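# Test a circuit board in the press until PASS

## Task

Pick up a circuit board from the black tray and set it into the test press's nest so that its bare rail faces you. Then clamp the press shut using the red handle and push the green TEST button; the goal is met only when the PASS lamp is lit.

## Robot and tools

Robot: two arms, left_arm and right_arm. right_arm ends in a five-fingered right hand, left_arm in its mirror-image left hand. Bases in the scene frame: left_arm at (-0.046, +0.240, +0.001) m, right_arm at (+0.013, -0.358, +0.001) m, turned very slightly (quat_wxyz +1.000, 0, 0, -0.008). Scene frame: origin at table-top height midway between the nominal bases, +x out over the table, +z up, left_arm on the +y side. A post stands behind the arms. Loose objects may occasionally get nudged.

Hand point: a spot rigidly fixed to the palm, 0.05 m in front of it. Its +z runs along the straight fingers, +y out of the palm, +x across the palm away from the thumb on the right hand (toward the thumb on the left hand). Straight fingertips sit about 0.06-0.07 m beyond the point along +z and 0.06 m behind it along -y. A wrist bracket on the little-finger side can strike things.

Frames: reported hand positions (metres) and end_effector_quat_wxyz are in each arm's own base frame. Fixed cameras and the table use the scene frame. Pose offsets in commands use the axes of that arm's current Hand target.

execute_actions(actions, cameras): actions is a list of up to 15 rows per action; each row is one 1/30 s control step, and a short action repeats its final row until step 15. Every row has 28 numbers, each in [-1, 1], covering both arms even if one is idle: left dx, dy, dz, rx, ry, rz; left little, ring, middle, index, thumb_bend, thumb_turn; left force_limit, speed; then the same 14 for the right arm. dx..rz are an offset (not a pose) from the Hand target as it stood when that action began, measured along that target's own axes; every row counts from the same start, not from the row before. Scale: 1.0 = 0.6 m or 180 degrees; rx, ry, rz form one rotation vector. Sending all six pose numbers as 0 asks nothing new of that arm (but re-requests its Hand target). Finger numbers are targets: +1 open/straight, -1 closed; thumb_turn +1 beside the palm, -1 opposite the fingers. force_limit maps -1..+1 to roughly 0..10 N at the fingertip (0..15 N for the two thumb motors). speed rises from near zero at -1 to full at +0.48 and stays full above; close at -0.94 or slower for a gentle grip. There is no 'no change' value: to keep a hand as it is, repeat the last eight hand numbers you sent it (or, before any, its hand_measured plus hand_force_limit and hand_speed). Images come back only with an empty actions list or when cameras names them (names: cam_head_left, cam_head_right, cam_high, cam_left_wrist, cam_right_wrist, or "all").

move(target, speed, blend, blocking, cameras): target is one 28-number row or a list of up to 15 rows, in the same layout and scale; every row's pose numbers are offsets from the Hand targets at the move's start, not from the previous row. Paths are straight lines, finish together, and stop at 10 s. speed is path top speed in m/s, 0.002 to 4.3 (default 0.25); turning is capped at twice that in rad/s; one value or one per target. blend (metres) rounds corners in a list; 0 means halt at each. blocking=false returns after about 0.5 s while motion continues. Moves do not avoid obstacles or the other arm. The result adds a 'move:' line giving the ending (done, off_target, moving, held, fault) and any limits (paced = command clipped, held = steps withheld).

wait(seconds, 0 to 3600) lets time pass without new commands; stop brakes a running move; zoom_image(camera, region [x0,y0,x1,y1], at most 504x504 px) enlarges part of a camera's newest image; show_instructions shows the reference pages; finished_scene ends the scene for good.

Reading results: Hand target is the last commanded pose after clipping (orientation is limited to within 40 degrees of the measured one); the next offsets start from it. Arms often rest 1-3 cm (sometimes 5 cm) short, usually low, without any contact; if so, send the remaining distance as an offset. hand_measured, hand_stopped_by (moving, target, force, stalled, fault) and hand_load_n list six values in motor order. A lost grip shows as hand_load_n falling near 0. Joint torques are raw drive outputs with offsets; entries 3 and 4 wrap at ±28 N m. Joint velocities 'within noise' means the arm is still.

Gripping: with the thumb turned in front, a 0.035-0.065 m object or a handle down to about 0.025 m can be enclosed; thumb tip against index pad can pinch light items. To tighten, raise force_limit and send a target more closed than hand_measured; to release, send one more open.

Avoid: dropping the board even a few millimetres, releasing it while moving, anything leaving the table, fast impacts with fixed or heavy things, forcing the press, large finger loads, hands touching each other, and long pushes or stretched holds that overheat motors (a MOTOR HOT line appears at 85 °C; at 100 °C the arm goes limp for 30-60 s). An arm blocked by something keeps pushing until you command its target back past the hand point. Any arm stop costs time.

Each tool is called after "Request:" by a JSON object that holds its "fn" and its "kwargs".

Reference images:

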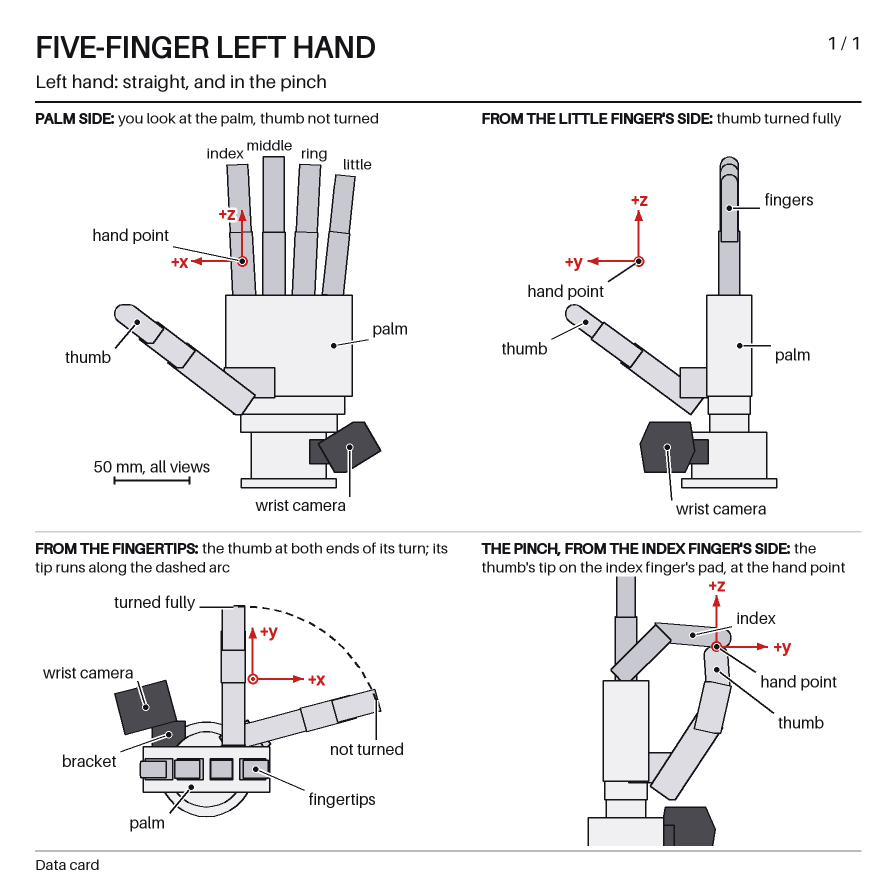

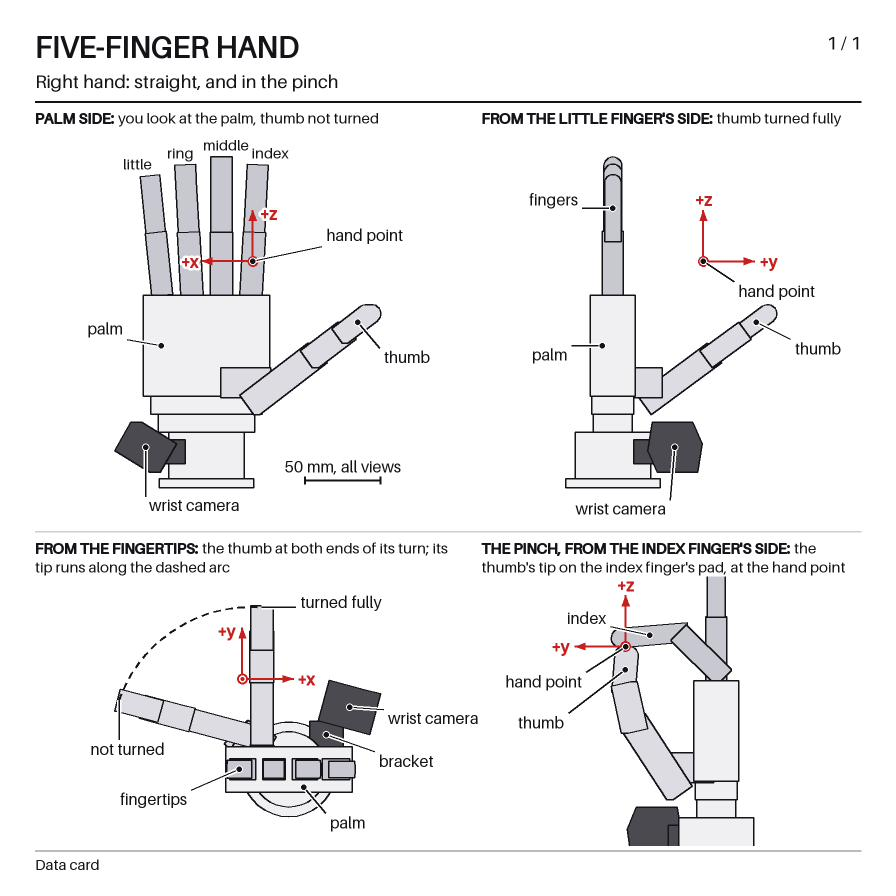

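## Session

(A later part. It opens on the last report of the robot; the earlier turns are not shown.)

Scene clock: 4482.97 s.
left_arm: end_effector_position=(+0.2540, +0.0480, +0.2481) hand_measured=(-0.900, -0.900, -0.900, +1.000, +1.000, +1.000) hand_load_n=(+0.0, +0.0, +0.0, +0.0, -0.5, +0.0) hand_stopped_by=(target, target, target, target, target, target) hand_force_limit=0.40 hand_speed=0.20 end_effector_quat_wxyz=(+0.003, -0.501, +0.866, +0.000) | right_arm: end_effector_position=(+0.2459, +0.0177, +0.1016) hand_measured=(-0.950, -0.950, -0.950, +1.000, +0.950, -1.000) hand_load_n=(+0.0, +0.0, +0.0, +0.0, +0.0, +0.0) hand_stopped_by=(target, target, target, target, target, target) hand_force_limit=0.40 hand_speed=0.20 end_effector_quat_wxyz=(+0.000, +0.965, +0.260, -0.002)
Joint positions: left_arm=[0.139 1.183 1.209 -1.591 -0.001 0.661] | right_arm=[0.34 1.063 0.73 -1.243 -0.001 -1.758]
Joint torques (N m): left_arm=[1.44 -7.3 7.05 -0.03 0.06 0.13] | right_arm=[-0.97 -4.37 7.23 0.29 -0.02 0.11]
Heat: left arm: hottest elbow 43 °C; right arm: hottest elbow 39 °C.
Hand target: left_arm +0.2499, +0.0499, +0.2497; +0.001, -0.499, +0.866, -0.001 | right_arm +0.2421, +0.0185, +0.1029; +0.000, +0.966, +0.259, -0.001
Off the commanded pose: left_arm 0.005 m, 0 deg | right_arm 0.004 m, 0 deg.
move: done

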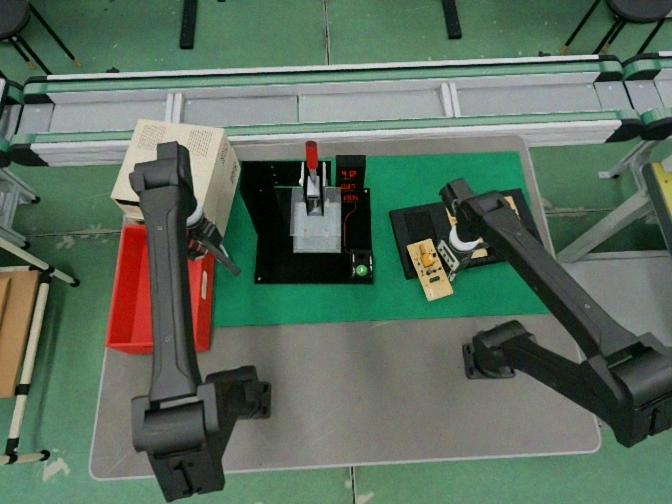

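Request:
{"fn": "move", "kwargs": {"target": [0,0,0,0,0,0,-0.9,-0.9,-0.9,1,1,1,0.4,0.2,0.0106,-0.0517,0,0,0,0,-0.95,-0.95,-0.95,1,0.95,-1,0.4,0.2], "speed": 0.05, "cameras": ["cam_high"]}}

Request:
{"fn": "zoom_image", "kwargs": {"camera": "cam_high", "region": [380, 200, 500, 310]}}

Scene clock: 4504.80 s.
left_arm: end_effector_position=(+0.2540, +0.0480, +0.2481) hand_measured=(-0.900, -0.900, -0.900, +1.000, +1.000, +1.000) hand_load_n=(+0.0, +0.0, +0.5, -0.5, +0.0, +0.0) hand_stopped_by=(target, target, target, target, target, target) hand_force_limit=0.40 hand_speed=0.20 end_effector_quat_wxyz=(+0.003, -0.501, +0.866, +0.000) | right_arm: end_effector_position=(+0.2336, +0.0468, +0.1017) hand_measured=(-0.950, -0.950, -0.950, +1.000, +0.950, -1.000) hand_load_n=(+0.0, +0.0, +0.0, -0.5, +0.0, +0.0) hand_stopped_by=(target, target, target, target, target, target) hand_force_limit=0.40 hand_speed=0.20 end_effector_quat_wxyz=(+0.000, +0.965, +0.260, -0.002)
Joint positions: left_arm=[0.139 1.183 1.209 -1.591 -0.001 0.661] | right_arm=[0.463 1.063 0.73 -1.243 0 -1.635]
Joint torques (N m): left_arm=[1.49 -7.3 7.04 -0.02 0.08 0.13] | right_arm=[-1.03 -3.78 7.69 0.43 -0.02 0.16]
Heat: left arm: hottest elbow 43 °C; right arm: hottest elbow 40 °C.
Hand target: left_arm +0.2499, +0.0499, +0.2497; +0.001, -0.499, +0.866, -0.001 | right_arm +0.2321, +0.0485, +0.1030; +0.000, +0.966, +0.259, +0.000
Off the commanded pose: left_arm 0.005 m, 0 deg | right_arm 0.003 m, 0 deg.
move: done

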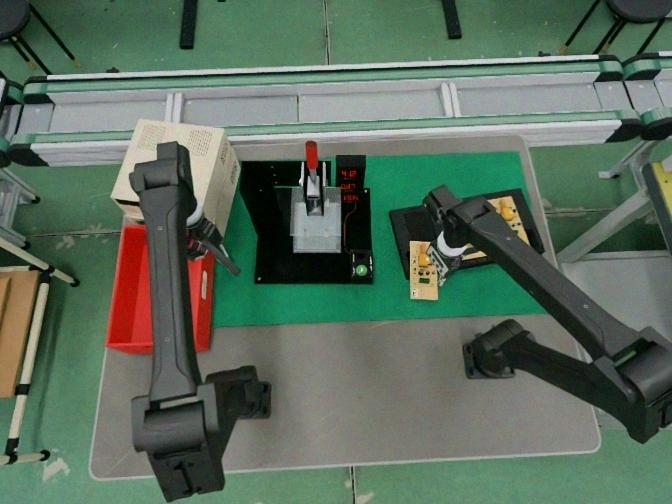

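Scaled by 4.200 from the camera's image (finer frame: 960x720).

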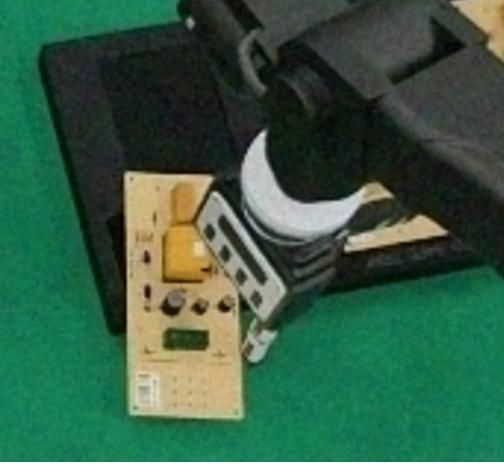

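Request:
{"fn": "move", "kwargs": {"target": [[0,0,0,0,0,0,-0.9,-0.9,-0.9,1,1,1,0.4,0.2,-0.0083,0.0144,-0.0833,0,0,0,-0.95,-0.95,-0.95,1,0.95,-1,0.4,0.2],[0,0,0,0,0,0,-0.9,-0.9,-0.9,1,1,1,0.4,0.2,-0.0595,-0.1939,-0.0783,0,0,-0.2222,-0.95,-0.06,-0.06,-0.06,0.4,-1,0.4,0.2]], "speed": [0.1,0.1], "cameras": ["cam_high","cam_right_wrist"]}}

Request:
{"fn": "zoom_image", "kwargs": {"camera": "cam_high", "region": [380, 200, 500, 310]}}

Scene clock: 4650.40 s.
left_arm: end_effector_position=(+0.2540, +0.0480, +0.2481) hand_measured=(-0.900, -0.900, -0.900, +1.000, +1.000, +1.000) hand_load_n=(+0.0, +0.0, +0.0, +0.0, +0.0, +0.0) hand_stopped_by=(target, target, target, target, target, target) hand_force_limit=0.40 hand_speed=0.20 end_effector_quat_wxyz=(+0.003, -0.501, +0.866, +0.000) | right_arm: end_effector_position=(+0.1456, +0.1336, +0.1500) hand_measured=(-0.950, -0.060, -0.060, -0.060, +0.400, -1.000) hand_load_n=(+0.0, +0.0, +0.0, +0.0, +0.5, +0.0) hand_stopped_by=(target, target, target, target, target, target) hand_force_limit=0.40 hand_speed=0.20 end_effector_quat_wxyz=(-0.001, +0.824, +0.567, +0.001)
Joint positions: left_arm=[0.139 1.183 1.209 -1.591 -0.001 0.661] | right_arm=[1.072 0.871 0.751 -1.449 -0.001 -1.704]
Joint torques (N m): left_arm=[1.44 -7.24 7.06 -0.05 0.07 0.13] | right_arm=[-1.03 -2.2 7.64 0.23 -0.03 -0.08]
Heat: left arm: hottest elbow 43 °C; right arm: hottest elbow 40 °C.
Hand target: left_arm +0.2499, +0.0499, +0.2497; +0.001, -0.499, +0.866, -0.001 | right_arm +0.1431, +0.1314, +0.1500; +0.000, +0.819, +0.574, +0.000
Off the commanded pose: left_arm 0.005 m, 0 deg | right_arm 0.003 m, 1 deg.
move: done
cam_right_wrist: T_world_to_cam=[[0.98921, -0.14565, 0.01558, -0.12467], [-0.13168, -0.83765, 0.5301, 0.0472], [-0.06416, -0.52643, -0.84779, 0.3258]] pos_world=[0.15044, 0.19289, 0.25313]

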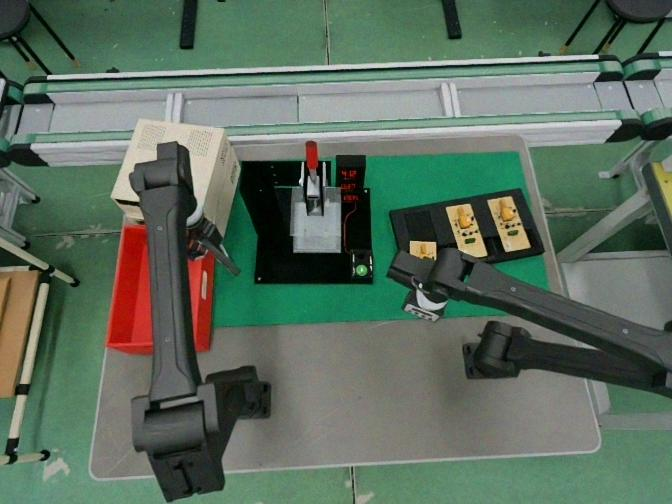

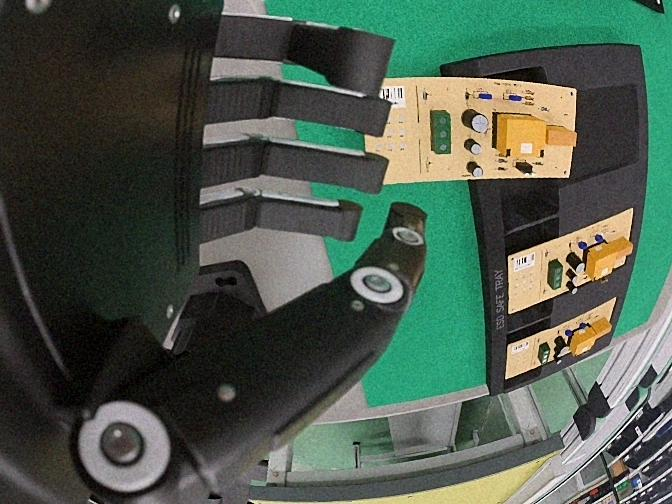

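Scaled by 4.200 from the camera's image (finer frame: 960x720).

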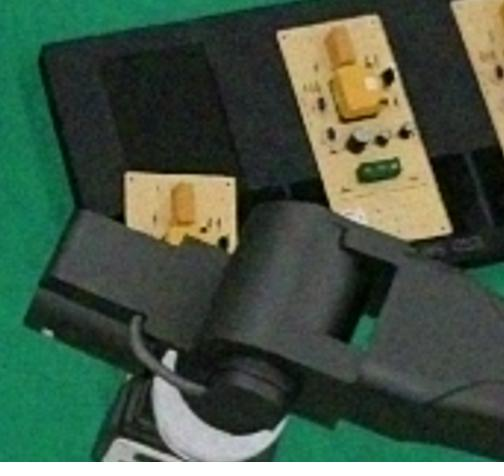

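Request:
{"fn": "zoom_image", "kwargs": {"camera": "cam_right_wrist", "region": [350, 60, 590, 200]}}

Scaled by 2.100 from the camera's image (finer frame: 960x720).

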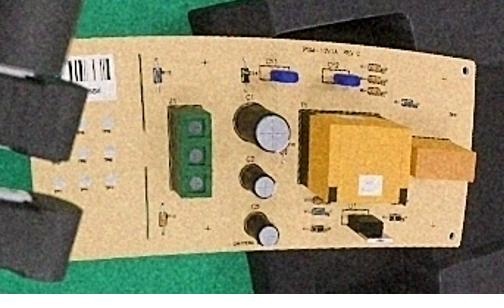

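Request:
{"fn": "move", "kwargs": {"target": [0,0,0,0,0,0,-0.9,-0.9,-0.9,1,1,1,0.4,0.2,0.0161,-0.0167,0.1417,0,0,0,-0.95,-0.06,-0.06,-0.06,0.4,-1,0.4,0.2], "speed": 0.1, "cameras": ["cam_right_wrist"]}}

Scene clock: 4710.77 s.
left_arm: end_effector_position=(+0.2540, +0.0480, +0.2481) hand_measured=(-0.900, -0.900, -0.900, +1.000, +1.000, +1.000) hand_load_n=(+0.0, +0.0, +0.0, +0.0, +0.0, +0.0) hand_stopped_by=(target, target, target, target, target, target) hand_force_limit=0.40 hand_speed=0.20 end_effector_quat_wxyz=(+0.003, -0.501, +0.866, +0.000) | right_arm: end_effector_position=(+0.1382, +0.1423, +0.0674) hand_measured=(-0.950, -0.060, -0.060, -0.060, +0.400, -1.000) hand_load_n=(+0.0, +0.0, +0.0, +0.0, +0.0, +0.0) hand_stopped_by=(target, target, target, target, target, target) hand_force_limit=0.40 hand_speed=0.20 end_effector_quat_wxyz=(+0.000, +0.819, +0.574, -0.001)
Joint positions: left_arm=[0.139 1.183 1.209 -1.591 -0.001 0.661] | right_arm=[1.125 0.957 0.572 -1.187 -0.001 -1.67]
Joint torques (N m): left_arm=[1.44 -7.3 7.04 -0.03 0.07 0.13] | right_arm=[-0.97 -1.49 7.27 0.99 -0.03 0.06]
Heat: left arm: hottest elbow 43 °C; right arm: hottest elbow 39 °C.
Hand target: left_arm +0.2499, +0.0499, +0.2497; +0.001, -0.499, +0.866, -0.001 | right_arm +0.1369, +0.1440, +0.0650; +0.000, +0.819, +0.574, +0.000
Off the commanded pose: left_arm 0.005 m, 0 deg | right_arm 0.003 m, 0 deg.
move: done
cam_right_wrist: T_world_to_cam=[[0.99174, -0.12743, 0.01439, -0.11766], [-0.11544, -0.83825, 0.53292, 0.09496], [-0.05585, -0.53018, -0.84604, 0.25914]] pos_world=[0.14212, 0.202, 0.17033]

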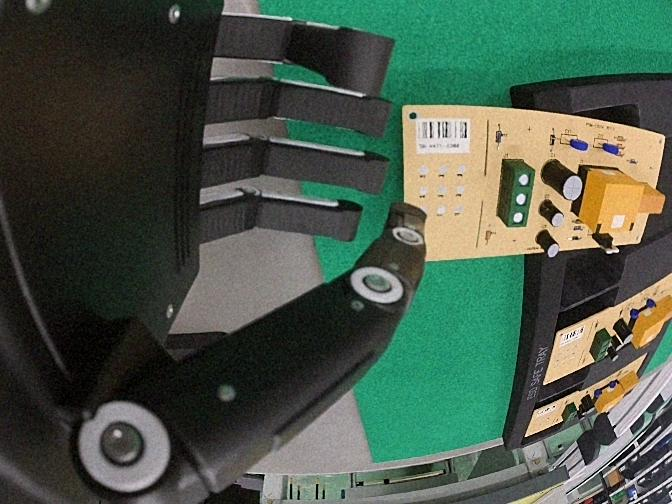

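Request:
{"fn": "zoom_image", "kwargs": {"camera": "cam_right_wrist", "region": [340, 80, 560, 280]}}

Scaled by 2.291 from the camera's image (finer frame: 960x720).

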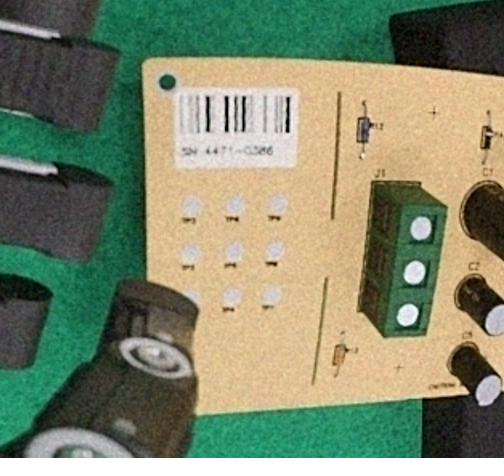

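Request:
{"fn": "move", "kwargs": {"target": [0,0,0,0,0,0,-0.9,-0.9,-0.9,1,1,1,0.4,0.2,0.0145,-0.0068,0.0342,0,0,0,-0.95,-0.06,-0.06,-0.06,0.4,-1,0.4,0.2], "speed": 0.05, "cameras": ["cam_right_wrist"]}}

Request:
{"fn": "zoom_image", "kwargs": {"camera": "cam_right_wrist", "region": [300, 60, 520, 280]}}

Scene clock: 4780.27 s.
left_arm: end_effector_position=(+0.2540, +0.0480, +0.2481) hand_measured=(-0.900, -0.900, -0.900, +1.000, +1.000, +1.000) hand_load_n=(+0.0, +0.0, +0.0, +0.0, +0.0, +0.0) hand_stopped_by=(target, target, target, target, target, target) hand_force_limit=0.40 hand_speed=0.20 end_effector_quat_wxyz=(+0.003, -0.501, +0.866, +0.000) | right_arm: end_effector_position=(+0.1379, +0.1529, +0.0476) hand_measured=(-0.950, -0.060, -0.060, -0.060, +0.400, -1.000) hand_load_n=(+0.0, +0.0, +0.0, +0.0, +0.0, +0.0) hand_stopped_by=(target, target, target, target, target, target) hand_force_limit=0.40 hand_speed=0.20 end_effector_quat_wxyz=(-0.001, +0.819, +0.574, +0.000)
Joint positions: left_arm=[0.139 1.183 1.209 -1.591 -0.001 0.661] | right_arm=[1.146 1.019 0.55 -1.1 -0.001 -1.648]
Joint torques (N m): left_arm=[1.38 -7.36 7.05 -0.03 0.07 0.13] | right_arm=[-1.03 -1.73 6.87 0.95 -0.02 0.11]
Heat: left arm: hottest elbow 43 °C; right arm: hottest elbow 38 °C.
Hand target: left_arm +0.2499, +0.0499, +0.2497; +0.001, -0.499, +0.866, -0.001 | right_arm +0.1361, +0.1537, +0.0446; +0.000, +0.819, +0.574, +0.000
Off the commanded pose: left_arm 0.005 m, 0 deg | right_arm 0.004 m, 0 deg.
move: done
cam_right_wrist: T_world_to_cam=[[0.99173, -0.12745, 0.01523, -0.11579], [-0.11604, -0.83958, 0.5307, 0.11469], [-0.05485, -0.52808, -0.84742, 0.24762]] pos_world=[0.14172, 0.2123, 0.15073]

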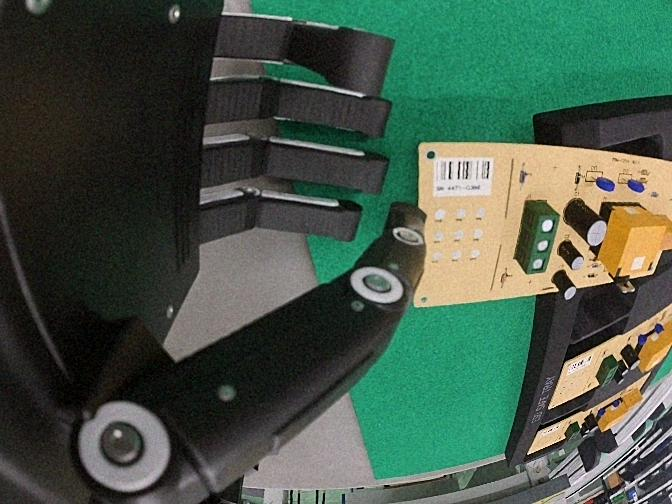

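Scaled by 2.291 from the camera's image (finer frame: 960x720).

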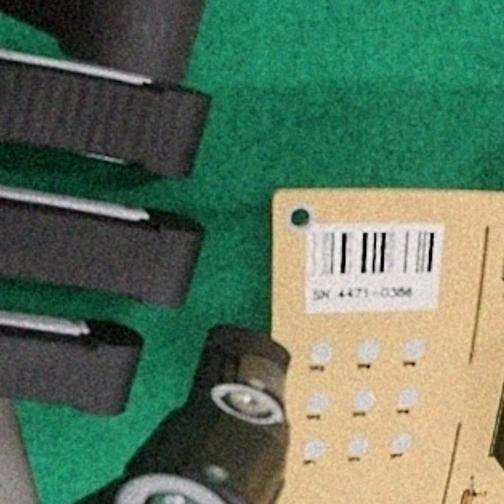

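Request:
{"fn": "move", "kwargs": {"target": [0,0,0,0,0,0,-0.9,-0.9,-0.9,1,1,1,0.4,0.2,0,0.045,0,0,0,0,-0.95,-0.06,-0.06,-0.06,0.4,-1,0.4,0.2], "speed": 0.04, "cameras": ["cam_right_wrist"]}}

Request:
{"fn": "zoom_image", "kwargs": {"camera": "cam_right_wrist", "region": [300, 60, 520, 280]}}

Scene clock: 4813.20 s.
left_arm: end_effector_position=(+0.2540, +0.0480, +0.2481) hand_measured=(-0.900, -0.900, -0.900, +1.000, +1.000, +1.000) hand_load_n=(+0.0, +0.0, +0.0, +0.0, +0.0, +0.0) hand_stopped_by=(target, target, target, target, target, target) hand_force_limit=0.40 hand_speed=0.20 end_effector_quat_wxyz=(+0.003, -0.501, +0.866, +0.000) | right_arm: end_effector_position=(+0.1581, +0.1424, +0.0459) hand_measured=(-0.950, -0.060, -0.060, -0.060, +0.400, -1.000) hand_load_n=(+0.0, +0.0, +0.0, +0.0, -0.5, +0.0) hand_stopped_by=(target, target, target, target, target, target) hand_force_limit=0.40 hand_speed=0.20 end_effector_quat_wxyz=(+0.000, +0.820, +0.572, -0.002)
Joint positions: left_arm=[0.139 1.183 1.209 -1.591 -0.001 0.661] | right_arm=[1.043 1.028 0.55 -1.096 -0.001 -1.746]
Joint torques (N m): left_arm=[1.38 -7.3 7.05 -0.03 0.07 0.13] | right_arm=[-2.14 -1.61 7.42 0.94 -0.01 -0.1]
Heat: left arm: hottest elbow 43 °C; right arm: hottest elbow 38 °C.
Hand target: left_arm +0.2499, +0.0499, +0.2497; +0.001, -0.499, +0.866, -0.001 | right_arm +0.1615, +0.1444, +0.0446; +0.000, +0.819, +0.574, +0.000
Off the commanded pose: left_arm 0.005 m, 0 deg | right_arm 0.004 m, 0 deg.
move: done
cam_right_wrist: T_world_to_cam=[[0.99101, -0.13308, 0.01347, -0.13606], [-0.11961, -0.83661, 0.53459, 0.10917], [-0.05988, -0.53139, -0.84501, 0.2429]] pos_world=[0.16243, 0.2023, 0.14872]

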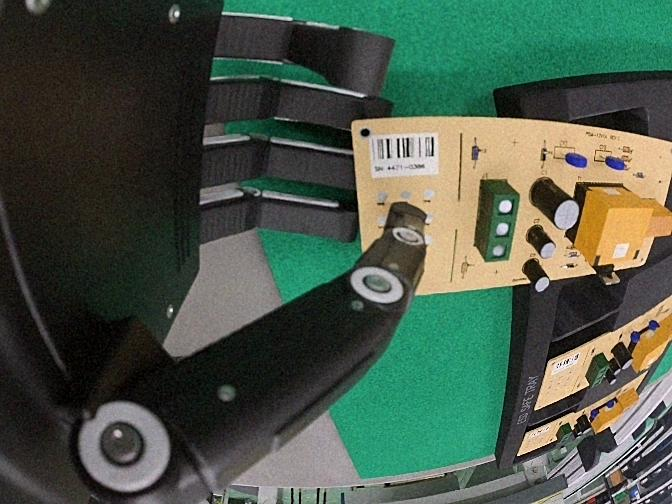

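Scaled by 2.291 from the camera's image (finer frame: 960x720).

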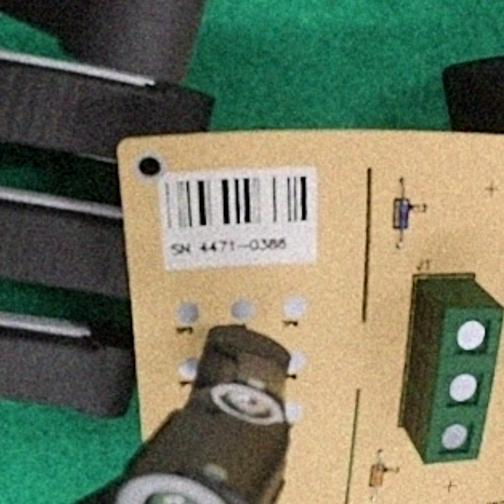

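Request:
{"fn": "move", "kwargs": {"target": [0,0,0,0,0,0,-0.9,-0.9,-0.9,1,1,1,0.4,0.2,0.0032,0.0493,-0.0015,0,0,0,-0.95,-0.06,-0.06,-0.06,0.4,-1,0.4,0.2], "speed": 0.04, "cameras": ["cam_right_wrist"]}}

Request:
{"fn": "zoom_image", "kwargs": {"camera": "cam_right_wrist", "region": [260, 60, 480, 280]}}

Scene clock: 4831.13 s.
left_arm: end_effector_position=(+0.2540, +0.0480, +0.2481) hand_measured=(-0.900, -0.900, -0.900, +1.000, +1.000, +1.000) hand_load_n=(+0.5, +0.0, +0.0, +0.0, +0.0, +0.0) hand_stopped_by=(target, target, target, target, target, target) hand_force_limit=0.40 hand_speed=0.20 end_effector_quat_wxyz=(+0.003, -0.501, +0.866, +0.000) | right_arm: end_effector_position=(+0.1756, +0.1325, +0.0441) hand_measured=(-0.950, -0.060, -0.060, -0.060, +0.400, -1.000) hand_load_n=(+0.0, -3.5, -1.0, -3.0, +0.0, +0.0) hand_stopped_by=(target, target, target, target, target, target) hand_force_limit=0.40 hand_speed=0.20 end_effector_quat_wxyz=(-0.009, +0.821, +0.571, -0.007)
Joint positions: left_arm=[0.139 1.183 1.209 -1.591 -0.001 0.661] | right_arm=[0.935 1.038 0.554 -1.095 -0.021 -1.851]
Joint torques (N m): left_arm=[1.38 -7.3 7.02 -0.02 0.07 0.13] | right_arm=[-3.25 -0.56 8.81 1.13 0.88 -0.24]
Heat: left arm: hottest elbow 43 °C; right arm: hottest elbow 38 °C.
Hand target: left_arm +0.2499, +0.0499, +0.2497; +0.001, -0.499, +0.866, -0.001 | right_arm +0.1900, +0.1361, +0.0455; -0.001, +0.819, +0.573, +0.000
Off the commanded pose: left_arm 0.005 m, 0 deg | right_arm 0.015 m, 1 deg.
move: off_target (right_arm)
cam_right_wrist: T_world_to_cam=[[0.99064, -0.13633, -0.007, -0.15324], [-0.11201, -0.84108, 0.52918, 0.10349], [-0.07803, -0.52344, -0.84848, 0.23944]] pos_world=[0.18208, 0.19148, 0.14732]

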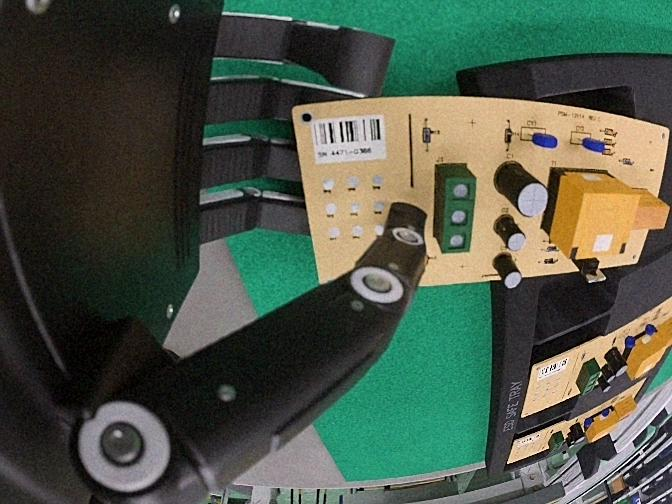

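Scaled by 2.291 from the camera's image (finer frame: 960x720).

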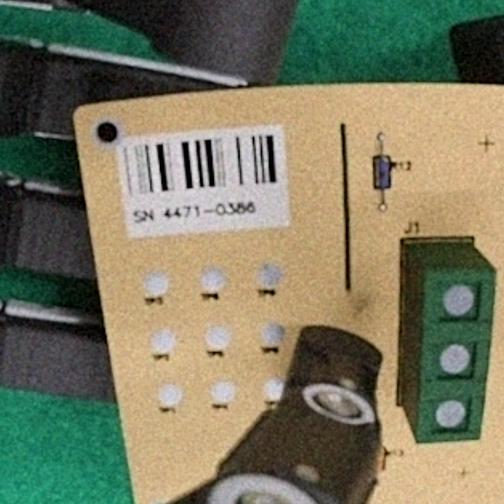

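Request:
{"fn": "move", "kwargs": {"target": [0,0,0,0,0,0,-0.9,-0.9,-0.9,1,1,1,0.4,0.2,0,0,-0.008,0,0,0,-0.95,-0.06,-0.06,-0.06,0.4,-1,0.4,0.2], "speed": 0.03, "cameras": ["cam_right_wrist"]}}

Request:
{"fn": "zoom_image", "kwargs": {"camera": "cam_right_wrist", "region": [240, 60, 460, 280]}}

Scene clock: 4846.80 s.
left_arm: end_effector_position=(+0.2540, +0.0480, +0.2481) hand_measured=(-0.900, -0.900, -0.900, +1.000, +1.000, +1.000) hand_load_n=(+0.0, +0.0, +0.0, +0.0, +0.0, +0.0) hand_stopped_by=(target, target, target, target, target, target) hand_force_limit=0.40 hand_speed=0.20 end_effector_quat_wxyz=(+0.003, -0.501, +0.866, +0.000) | right_arm: end_effector_position=(+0.1786, +0.1310, +0.0446) hand_measured=(-0.950, -0.060, -0.060, -0.060, +0.400, -1.000) hand_load_n=(+0.0, -2.0, +0.0, -1.0, +0.0, +0.0) hand_stopped_by=(target, target, target, target, target, target) hand_force_limit=0.40 hand_speed=0.20 end_effector_quat_wxyz=(-0.004, +0.818, +0.575, -0.007)
Joint positions: left_arm=[0.139 1.183 1.209 -1.591 -0.001 0.661] | right_arm=[0.929 1.039 0.555 -1.096 -0.013 -1.867]
Joint torques (N m): left_arm=[1.38 -7.3 7.06 -0.06 0.07 0.13] | right_arm=[-2.73 -1.08 9.44 0.61 0.49 -0.09]
Heat: left arm: hottest elbow 43 °C; right arm: hottest elbow 38 °C.
Hand target: left_arm +0.2499, +0.0499, +0.2497; +0.001, -0.499, +0.866, -0.001 | right_arm +0.1899, +0.1361, +0.0502; +0.000, +0.819, +0.574, +0.000
Off the commanded pose: left_arm 0.005 m, 0 deg | right_arm 0.014 m, 1 deg.
move: off_target (right_arm)
cam_right_wrist: T_world_to_cam=[[0.99198, -0.12642, -0.00023, -0.15835], [-0.10676, -0.83874, 0.53397, 0.10074], [-0.06769, -0.52966, -0.8455, 0.23814]] pos_world=[0.18395, 0.1906, 0.14752]

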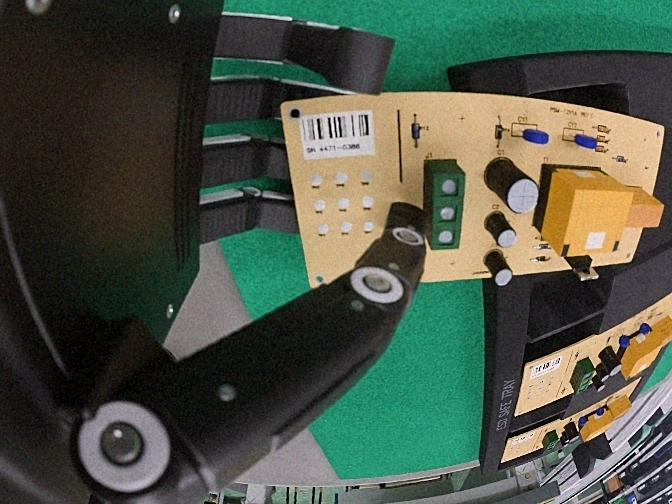

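Scaled by 2.291 from the camera's image (finer frame: 960x720).

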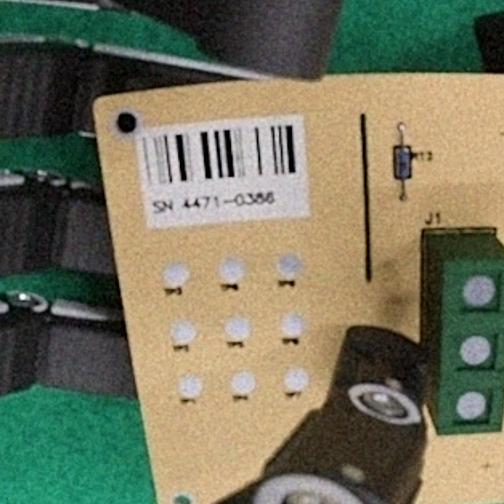

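Request:
{"fn": "move", "kwargs": {"target": [0,0,0,0,0,0,-0.9,-0.9,-0.9,1,1,1,0.4,0.2,0,0,-0.007,0,0,0,-0.95,-0.06,-0.06,-0.06,0.25,-1,0.4,-0.2], "speed": 0.03, "cameras": ["cam_right_wrist"]}}

Scene clock: 4860.33 s.
left_arm: end_effector_position=(+0.2540, +0.0480, +0.2481) hand_measured=(-0.900, -0.900, -0.900, +1.000, +1.000, +1.000) hand_load_n=(+0.0, +0.0, +0.0, +0.5, +0.0, +0.0) hand_stopped_by=(target, target, target, target, target, target) hand_force_limit=0.40 hand_speed=0.20 end_effector_quat_wxyz=(+0.003, -0.501, +0.866, +0.000) | right_arm: end_effector_position=(+0.1803, +0.1291, +0.0453) hand_measured=(-0.950, -0.060, -0.060, -0.060, +0.250, -1.000) hand_load_n=(+0.0, -0.5, -0.5, +0.0, +0.0, +0.0) hand_stopped_by=(target, target, target, target, target, target) hand_force_limit=0.40 hand_speed=-0.20 end_effector_quat_wxyz=(-0.001, +0.819, +0.574, -0.007)
Joint positions: left_arm=[0.139 1.183 1.209 -1.591 -0.001 0.661] | right_arm=[0.923 1.039 0.556 -1.099 -0.006 -1.871]
Joint torques (N m): left_arm=[1.44 -7.3 7.06 -0.05 0.07 0.13] | right_arm=[-2.32 -1.61 10.03 0.16 0.23 -0.04]
Heat: left arm: hottest elbow 43 °C; right arm: hottest elbow 39 °C.
Hand target: left_arm +0.2499, +0.0499, +0.2497; +0.001, -0.499, +0.866, -0.001 | right_arm +0.1899, +0.1360, +0.0544; +0.000, +0.819, +0.573, +0.000
Off the commanded pose: left_arm 0.005 m, 0 deg | right_arm 0.015 m, 1 deg.
move: off_target (right_arm)
cam_right_wrist: T_world_to_cam=[[0.99179, -0.12785, 0.00412, -0.16023], [-0.10998, -0.83583, 0.53786, 0.09906], [-0.06532, -0.5339, -0.84302, 0.23788]] pos_world=[0.18535, 0.18931, 0.14791]

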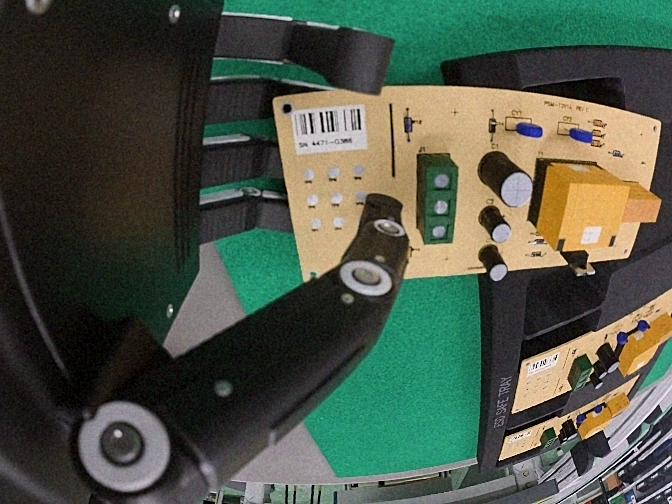

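Request:
{"fn": "execute_actions", "kwargs": {"actions": [[[0,0,0,0,0,0,-0.9,-0.9,-0.9,1,1,1,0.4,0.2,0,0,0,0,0,0,-0.95,-0.06,-0.06,-0.06,0.25,-1,0.4,-0.2]]]}}

Scene clock: 4884.57 s.
left_arm: end_effector_position=(+0.2540, +0.0480, +0.2481) hand_measured=(-0.900, -0.900, -0.900, +1.000, +1.000, +1.000) hand_load_n=(+0.0, +0.0, +0.0, +0.0, +0.0, +0.0) hand_stopped_by=(target, target, target, target, target, target) hand_force_limit=0.40 hand_speed=0.20 end_effector_quat_wxyz=(+0.003, -0.501, +0.866, +0.000) | right_arm: end_effector_position=(+0.1803, +0.1291, +0.0453) hand_measured=(-0.950, -0.060, -0.060, -0.060, +0.250, -1.000) hand_load_n=(+0.0, -0.5, +0.0, +0.0, +0.0, +0.0) hand_stopped_by=(target, target, target, target, target, target) hand_force_limit=0.40 hand_speed=-0.20 end_effector_quat_wxyz=(-0.001, +0.819, +0.574, -0.007)
Joint positions: left_arm=[0.139 1.183 1.209 -1.591 -0.001 0.661] | right_arm=[0.923 1.039 0.556 -1.099 -0.006 -1.872]
Joint torques (N m): left_arm=[1.44 -7.3 7.04 -0.03 0.07 0.14] | right_arm=[-2.37 -1.67 10 0.16 0.22 -0.07]
Heat: left arm: hottest elbow 43 °C; right arm: hottest elbow 40 °C.
Hand target: left_arm +0.2499, +0.0499, +0.2497; +0.001, -0.499, +0.866, -0.001 | right_arm +0.1899, +0.1360, +0.0544; +0.000, +0.819, +0.574, +0.000
Off the commanded pose: left_arm 0.005 m, 0 deg | right_arm 0.015 m, 1 deg.

Request:
{"fn": "execute_actions", "kwargs": {"actions": [[[0,0,0,0,0,0,-0.9,-0.9,-0.9,1,1,1,0.4,0.2,0.003,0.003,-0.008,0,0,0,-0.95,-0.06,-0.06,-0.06,0.25,-1,0.4,-0.2]]]}}

Scene clock: 4901.10 s.
left_arm: end_effector_position=(+0.2540, +0.0480, +0.2481) hand_measured=(-0.900, -0.900, -0.900, +1.000, +1.000, +1.000) hand_load_n=(+0.0, +0.0, +0.5, -0.5, +0.0, +0.0) hand_stopped_by=(target, target, target, target, target, target) hand_force_limit=0.40 hand_speed=0.20 end_effector_quat_wxyz=(+0.003, -0.501, +0.866, +0.000) | right_arm: end_effector_position=(+0.1802, +0.1256, +0.0460) hand_measured=(-0.950, -0.060, -0.060, -0.060, +0.250, -1.000) hand_load_n=(+0.0, -0.5, +0.0, +0.0, +0.0, +0.0) hand_stopped_by=(target, target, target, target, target, target) hand_force_limit=0.40 hand_speed=-0.20 end_effector_quat_wxyz=(+0.002, +0.819, +0.574, -0.012)
Joint positions: left_arm=[0.139 1.183 1.209 -1.591 -0.001 0.661] | right_arm=[0.916 1.041 0.557 -1.111 -0.003 -1.877]
Joint torques (N m): left_arm=[1.44 -7.3 7.05 -0.03 0.07 0.13] | right_arm=[-2.26 -1.85 10.96 0.09 0.11 -0.06]
Heat: left arm: hottest elbow 43 °C; right arm: hottest elbow 40 °C.
Hand target: left_arm +0.2499, +0.0499, +0.2497; +0.001, -0.499, +0.866, -0.001 | right_arm +0.1923, +0.1371, +0.0592; +0.000, +0.819, +0.574, +0.000
Off the commanded pose: left_arm 0.005 m, 0 deg | right_arm 0.021 m, 1 deg.

Request:
{"fn": "execute_actions", "kwargs": {"actions": []}}

Scene clock: 4915.53 s.
left_arm: end_effector_position=(+0.2540, +0.0480, +0.2481) hand_measured=(-0.900, -0.900, -0.900, +1.000, +1.000, +1.000) hand_load_n=(+0.0, +0.0, +0.0, +0.0, +0.0, +0.0) hand_stopped_by=(target, target, target, target, target, target) hand_force_limit=0.40 hand_speed=0.20 end_effector_quat_wxyz=(+0.003, -0.501, +0.866, +0.000) | right_arm: end_effector_position=(+0.1802, +0.1256, +0.0460) hand_measured=(-0.950, -0.060, -0.060, -0.060, +0.250, -1.000) hand_load_n=(+0.0, +0.0, +0.0, +0.0, +0.0, +0.0) hand_stopped_by=(target, target, target, target, target, target) hand_force_limit=0.40 hand_speed=-0.20 end_effector_quat_wxyz=(+0.002, +0.819, +0.574, -0.012)
Joint positions: left_arm=[0.139 1.183 1.209 -1.591 -0.001 0.661] | right_arm=[0.916 1.041 0.557 -1.111 -0.003 -1.877]
Joint velocities: within noise
Joint torques (N m): left_arm=[1.49 -7.3 7.05 -0.03 0.07 0.13] | right_arm=[-2.2 -1.73 10.99 0.1 0.12 -0.06]
Motor temperatures (°C): left_arm=[28 31 43 28 30 27] | right_arm=[28 31 42 31 29 29]
Heat: left arm: hottest elbow 43 °C; right arm: hottest elbow 42 °C.
Hand target: left_arm +0.2499, +0.0499, +0.2497; +0.001, -0.499, +0.866, -0.001 | right_arm +0.1923, +0.1371, +0.0592; +0.000, +0.819, +0.573, +0.000
Off the commanded pose: left_arm 0.005 m, 0 deg | right_arm 0.021 m, 1 deg.
camera_calibration:
cam_left_wrist: T_world_to_cam=[[0.68476, -0.72867, -0.01186, -0.13117], [-0.60304, -0.57569, 0.55219, 0.03499], [-0.4092, -0.37097, -0.83363, 0.43935]] pos_world=[0.2907, 0.08755, 0.34538]
cam_right_wrist: T_world_to_cam=[[0.99166, -0.12889, 0.00062, -0.16021], [-0.10816, -0.8295, 0.54793, 0.09412], [-0.07011, -0.54343, -0.83652, 0.23833]] pos_world=[0.18576, 0.18694, 0.1479]

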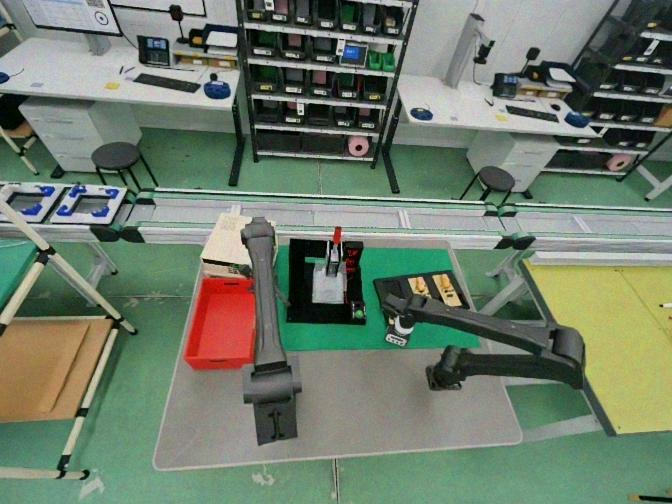

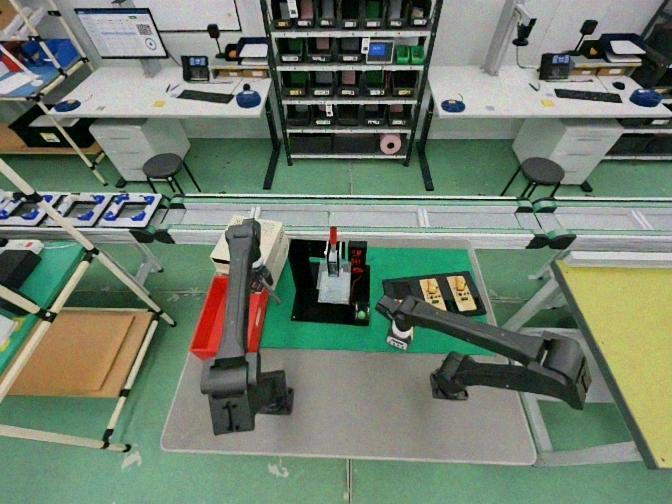

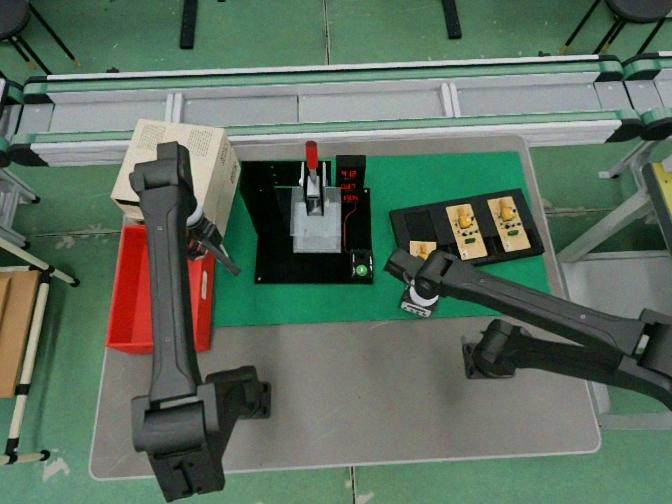

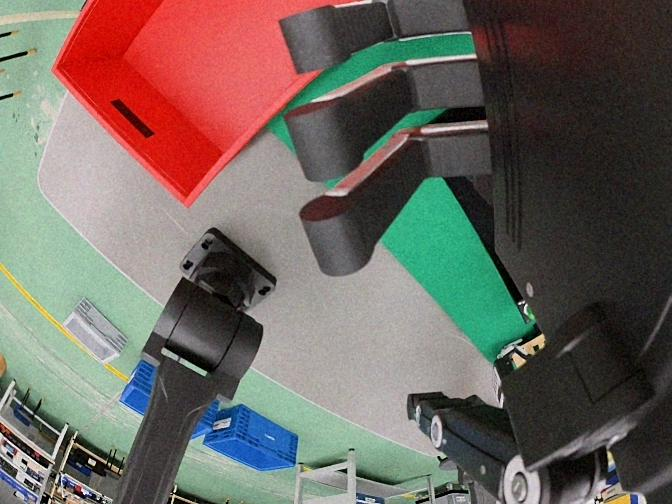

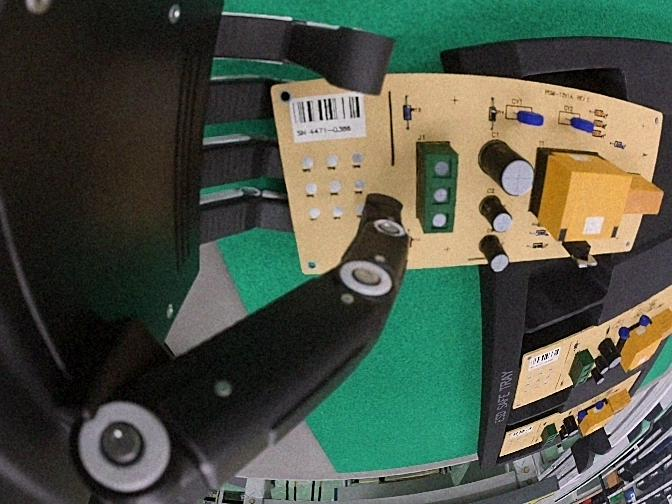

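Request:
{"fn": "execute_actions", "kwargs": {"actions": [[[0,0,0,0,0,0,-0.9,-0.9,-0.9,1,1,1,0.4,0.2,-0.0249,-0.0123,0,0,0,0,-0.95,-0.06,-0.06,-0.06,0.25,-1,0.4,-0.2]]], "cameras": ["cam_right_wrist"]}}

Scene clock: 5022.83 s.
left_arm: end_effector_position=(+0.2540, +0.0480, +0.2481) hand_measured=(-0.900, -0.900, -0.900, +1.000, +1.000, +1.000) hand_load_n=(+0.0, +0.0, +0.0, +0.0, +0.0, +0.0) hand_stopped_by=(target, target, target, target, target, target) hand_force_limit=0.40 hand_speed=0.20 end_effector_quat_wxyz=(+0.003, -0.501, +0.866, +0.000) | right_arm: end_effector_position=(+0.1780, +0.1228, +0.0534) hand_measured=(-0.950, -0.060, -0.060, -0.060, +0.250, -1.000) hand_load_n=(+0.0, +0.0, +0.0, +0.0, +0.0, +0.0) hand_stopped_by=(target, target, target, target, target, target) hand_force_limit=0.40 hand_speed=-0.20 end_effector_quat_wxyz=(+0.000, +0.819, +0.574, -0.006)
Joint positions: left_arm=[0.139 1.183 1.209 -1.591 -0.001 0.661] | right_arm=[0.916 1.003 0.557 -1.136 -0.003 -1.877]
Joint torques (N m): left_arm=[1.49 -7.24 7.05 -0.03 0.07 0.13] | right_arm=[-1.38 -2.67 8.4 0.18 0.1 0.04]
Heat: left arm: hottest elbow 43 °C; right arm: hottest elbow 44 °C.
Hand target: left_arm +0.2499, +0.0499, +0.2497; +0.001, -0.499, +0.866, -0.001 | right_arm +0.1803, +0.1257, +0.0593; +0.000, +0.819, +0.573, +0.000
Off the commanded pose: left_arm 0.005 m, 0 deg | right_arm 0.007 m, 1 deg.
cam_right_wrist: T_world_to_cam=[[0.99163, -0.12891, 0.00706, -0.15882], [-0.11239, -0.83504, 0.53858, 0.0894], [-0.06353, -0.53487, -0.84254, 0.24087]] pos_world=[0.18284, 0.18302, 0.15592]

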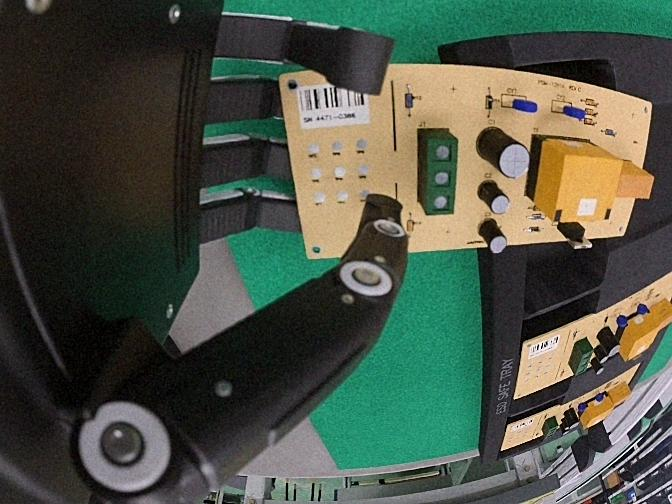

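Request:
{"fn": "zoom_image", "kwargs": {"camera": "cam_right_wrist", "region": [190, 20, 430, 270]}}

Scaled by 2.016 from the camera's image (finer frame: 960x720).

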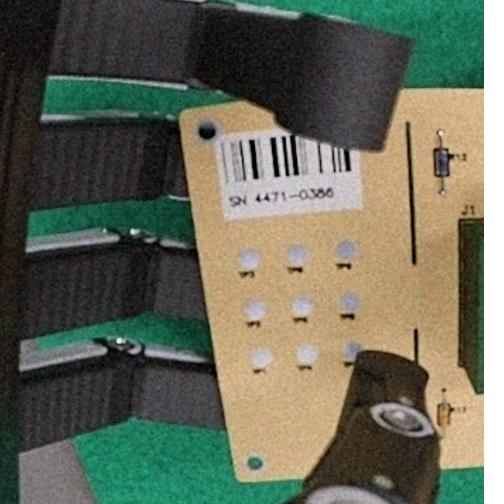

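Request:
{"fn": "execute_actions", "kwargs": {"actions": [[[0,0,0,0,0,0,-0.9,-0.9,-0.9,1,1,1,0.4,0.2,0.0183,0,0.0205,0,0,0,-0.95,-0.06,-0.06,-0.06,0.25,-1,0.4,-0.2]]], "cameras": ["cam_right_wrist"]}}

Scene clock: 5126.77 s.
left_arm: end_effector_position=(+0.2540, +0.0480, +0.2481) hand_measured=(-0.900, -0.900, -0.900, +1.000, +1.000, +1.000) hand_load_n=(+0.0, +0.0, +0.0, +0.0, +0.0, +0.0) hand_stopped_by=(target, target, target, target, target, target) hand_force_limit=0.40 hand_speed=0.20 end_effector_quat_wxyz=(+0.003, -0.501, +0.866, +0.000) | right_arm: end_effector_position=(+0.1800, +0.1288, +0.0449) hand_measured=(-0.950, -0.060, -0.060, -0.060, +0.250, -1.000) hand_load_n=(+0.0, -3.0, +0.0, -0.5, +0.0, +0.0) hand_stopped_by=(target, target, target, target, target, target) hand_force_limit=0.40 hand_speed=-0.20 end_effector_quat_wxyz=(+0.001, +0.818, +0.574, -0.009)
Joint positions: left_arm=[0.139 1.183 1.209 -1.591 -0.001 0.661] | right_arm=[0.926 1.045 0.557 -1.101 -0.003 -1.869]
Joint torques (N m): left_arm=[1.38 -7.3 7.04 -0.02 0.07 0.13] | right_arm=[-1.08 -1.96 8.09 1.06 0.07 0.1]
Heat: left arm: hottest elbow 43 °C; right arm: hottest elbow 41 °C.
Hand target: left_arm +0.2499, +0.0499, +0.2497; +0.001, -0.499, +0.866, -0.001 | right_arm +0.1840, +0.1360, +0.0470; +0.000, +0.819, +0.574, +0.000
Off the commanded pose: left_arm 0.005 m, 0 deg | right_arm 0.009 m, 1 deg.
cam_right_wrist: T_world_to_cam=[[0.99185, -0.12737, 0.00376, -0.16013], [-0.10887, -0.83175, 0.54437, 0.09795], [-0.06621, -0.54034, -0.83884, 0.2381]] pos_world=[0.18525, 0.18973, 0.147]

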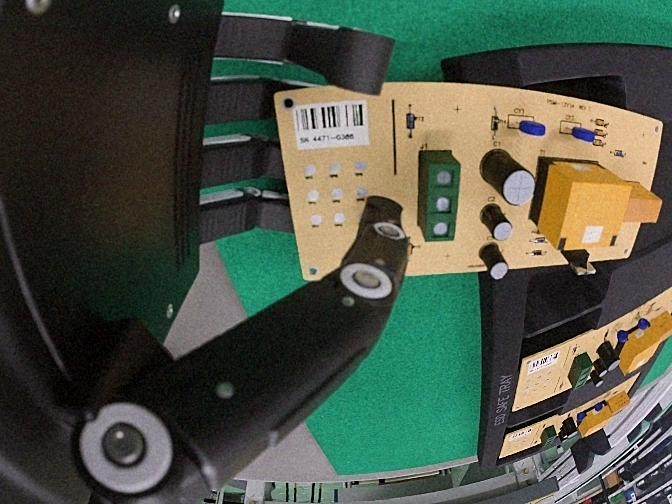

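Request:
{"fn": "execute_actions", "kwargs": {"actions": [[[0,0,0,0,0,0,-0.9,-0.9,-0.9,1,1,1,0.4,0.2,0,0,-0.007,0,0,0,-0.95,-0.2,-0.15,-0.08,0.22,-1,-0.3,-0.3]],[[0,0,0,0,0,0,-0.9,-0.9,-0.9,1,1,1,0.4,0.2,0.0018,0.0172,0,0,0,0,-0.95,-0.2,-0.15,-0.08,0.22,-1,-0.3,-0.3]]], "cameras": ["cam_right_wrist"]}}

Scene clock: 5147.30 s.
left_arm: end_effector_position=(+0.2540, +0.0480, +0.2481) hand_measured=(-0.900, -0.900, -0.900, +1.000, +1.000, +1.000) hand_load_n=(+0.0, +0.0, +0.0, +0.0, +0.0, +0.0) hand_stopped_by=(target, target, target, target, target, target) hand_force_limit=0.40 hand_speed=0.20 end_effector_quat_wxyz=(+0.003, -0.501, +0.866, +0.000) | right_arm: end_effector_position=(+0.1841, +0.1249, +0.0444) hand_measured=(-0.950, -0.200, -0.150, -0.080, +0.220, -1.000) hand_load_n=(+0.0, +0.0, +0.0, +0.0, +0.0, +0.0) hand_stopped_by=(target, target, target, target, target, target) hand_force_limit=-0.30 hand_speed=-0.30 end_effector_quat_wxyz=(+0.002, +0.820, +0.572, -0.011)
Joint positions: left_arm=[0.139 1.183 1.209 -1.591 -0.001 0.661] | right_arm=[0.9 1.048 0.557 -1.101 -0.003 -1.889]
Joint torques (N m): left_arm=[1.38 -7.3 7.05 -0.03 0.07 0.13] | right_arm=[-2.2 -1.79 9.42 0.65 0.08 -0.14]
Heat: left arm: hottest elbow 43 °C; right arm: hottest elbow 41 °C.
Hand target: left_arm +0.2499, +0.0499, +0.2497; +0.001, -0.499, +0.866, -0.001 | right_arm +0.1940, +0.1335, +0.0511; +0.000, +0.819, +0.574, +0.000
Off the commanded pose: left_arm 0.005 m, 0 deg | right_arm 0.015 m, 1 deg.
cam_right_wrist: T_world_to_cam=[[0.99116, -0.13266, 0.00206, -0.16381], [-0.11225, -0.83019, 0.54607, 0.09581], [-0.07073, -0.54147, -0.83774, 0.2368]] pos_world=[0.18986, 0.18603, 0.1464]

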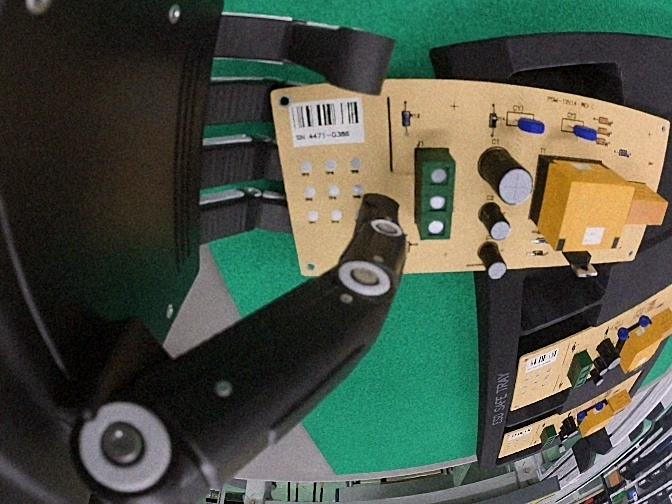

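Request:
{"fn": "zoom_image", "kwargs": {"camera": "cam_right_wrist", "region": [190, 50, 430, 300]}}

Scaled by 2.016 from the camera's image (finer frame: 960x720).

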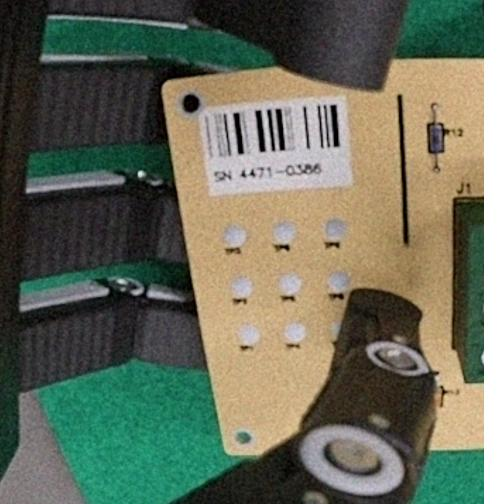

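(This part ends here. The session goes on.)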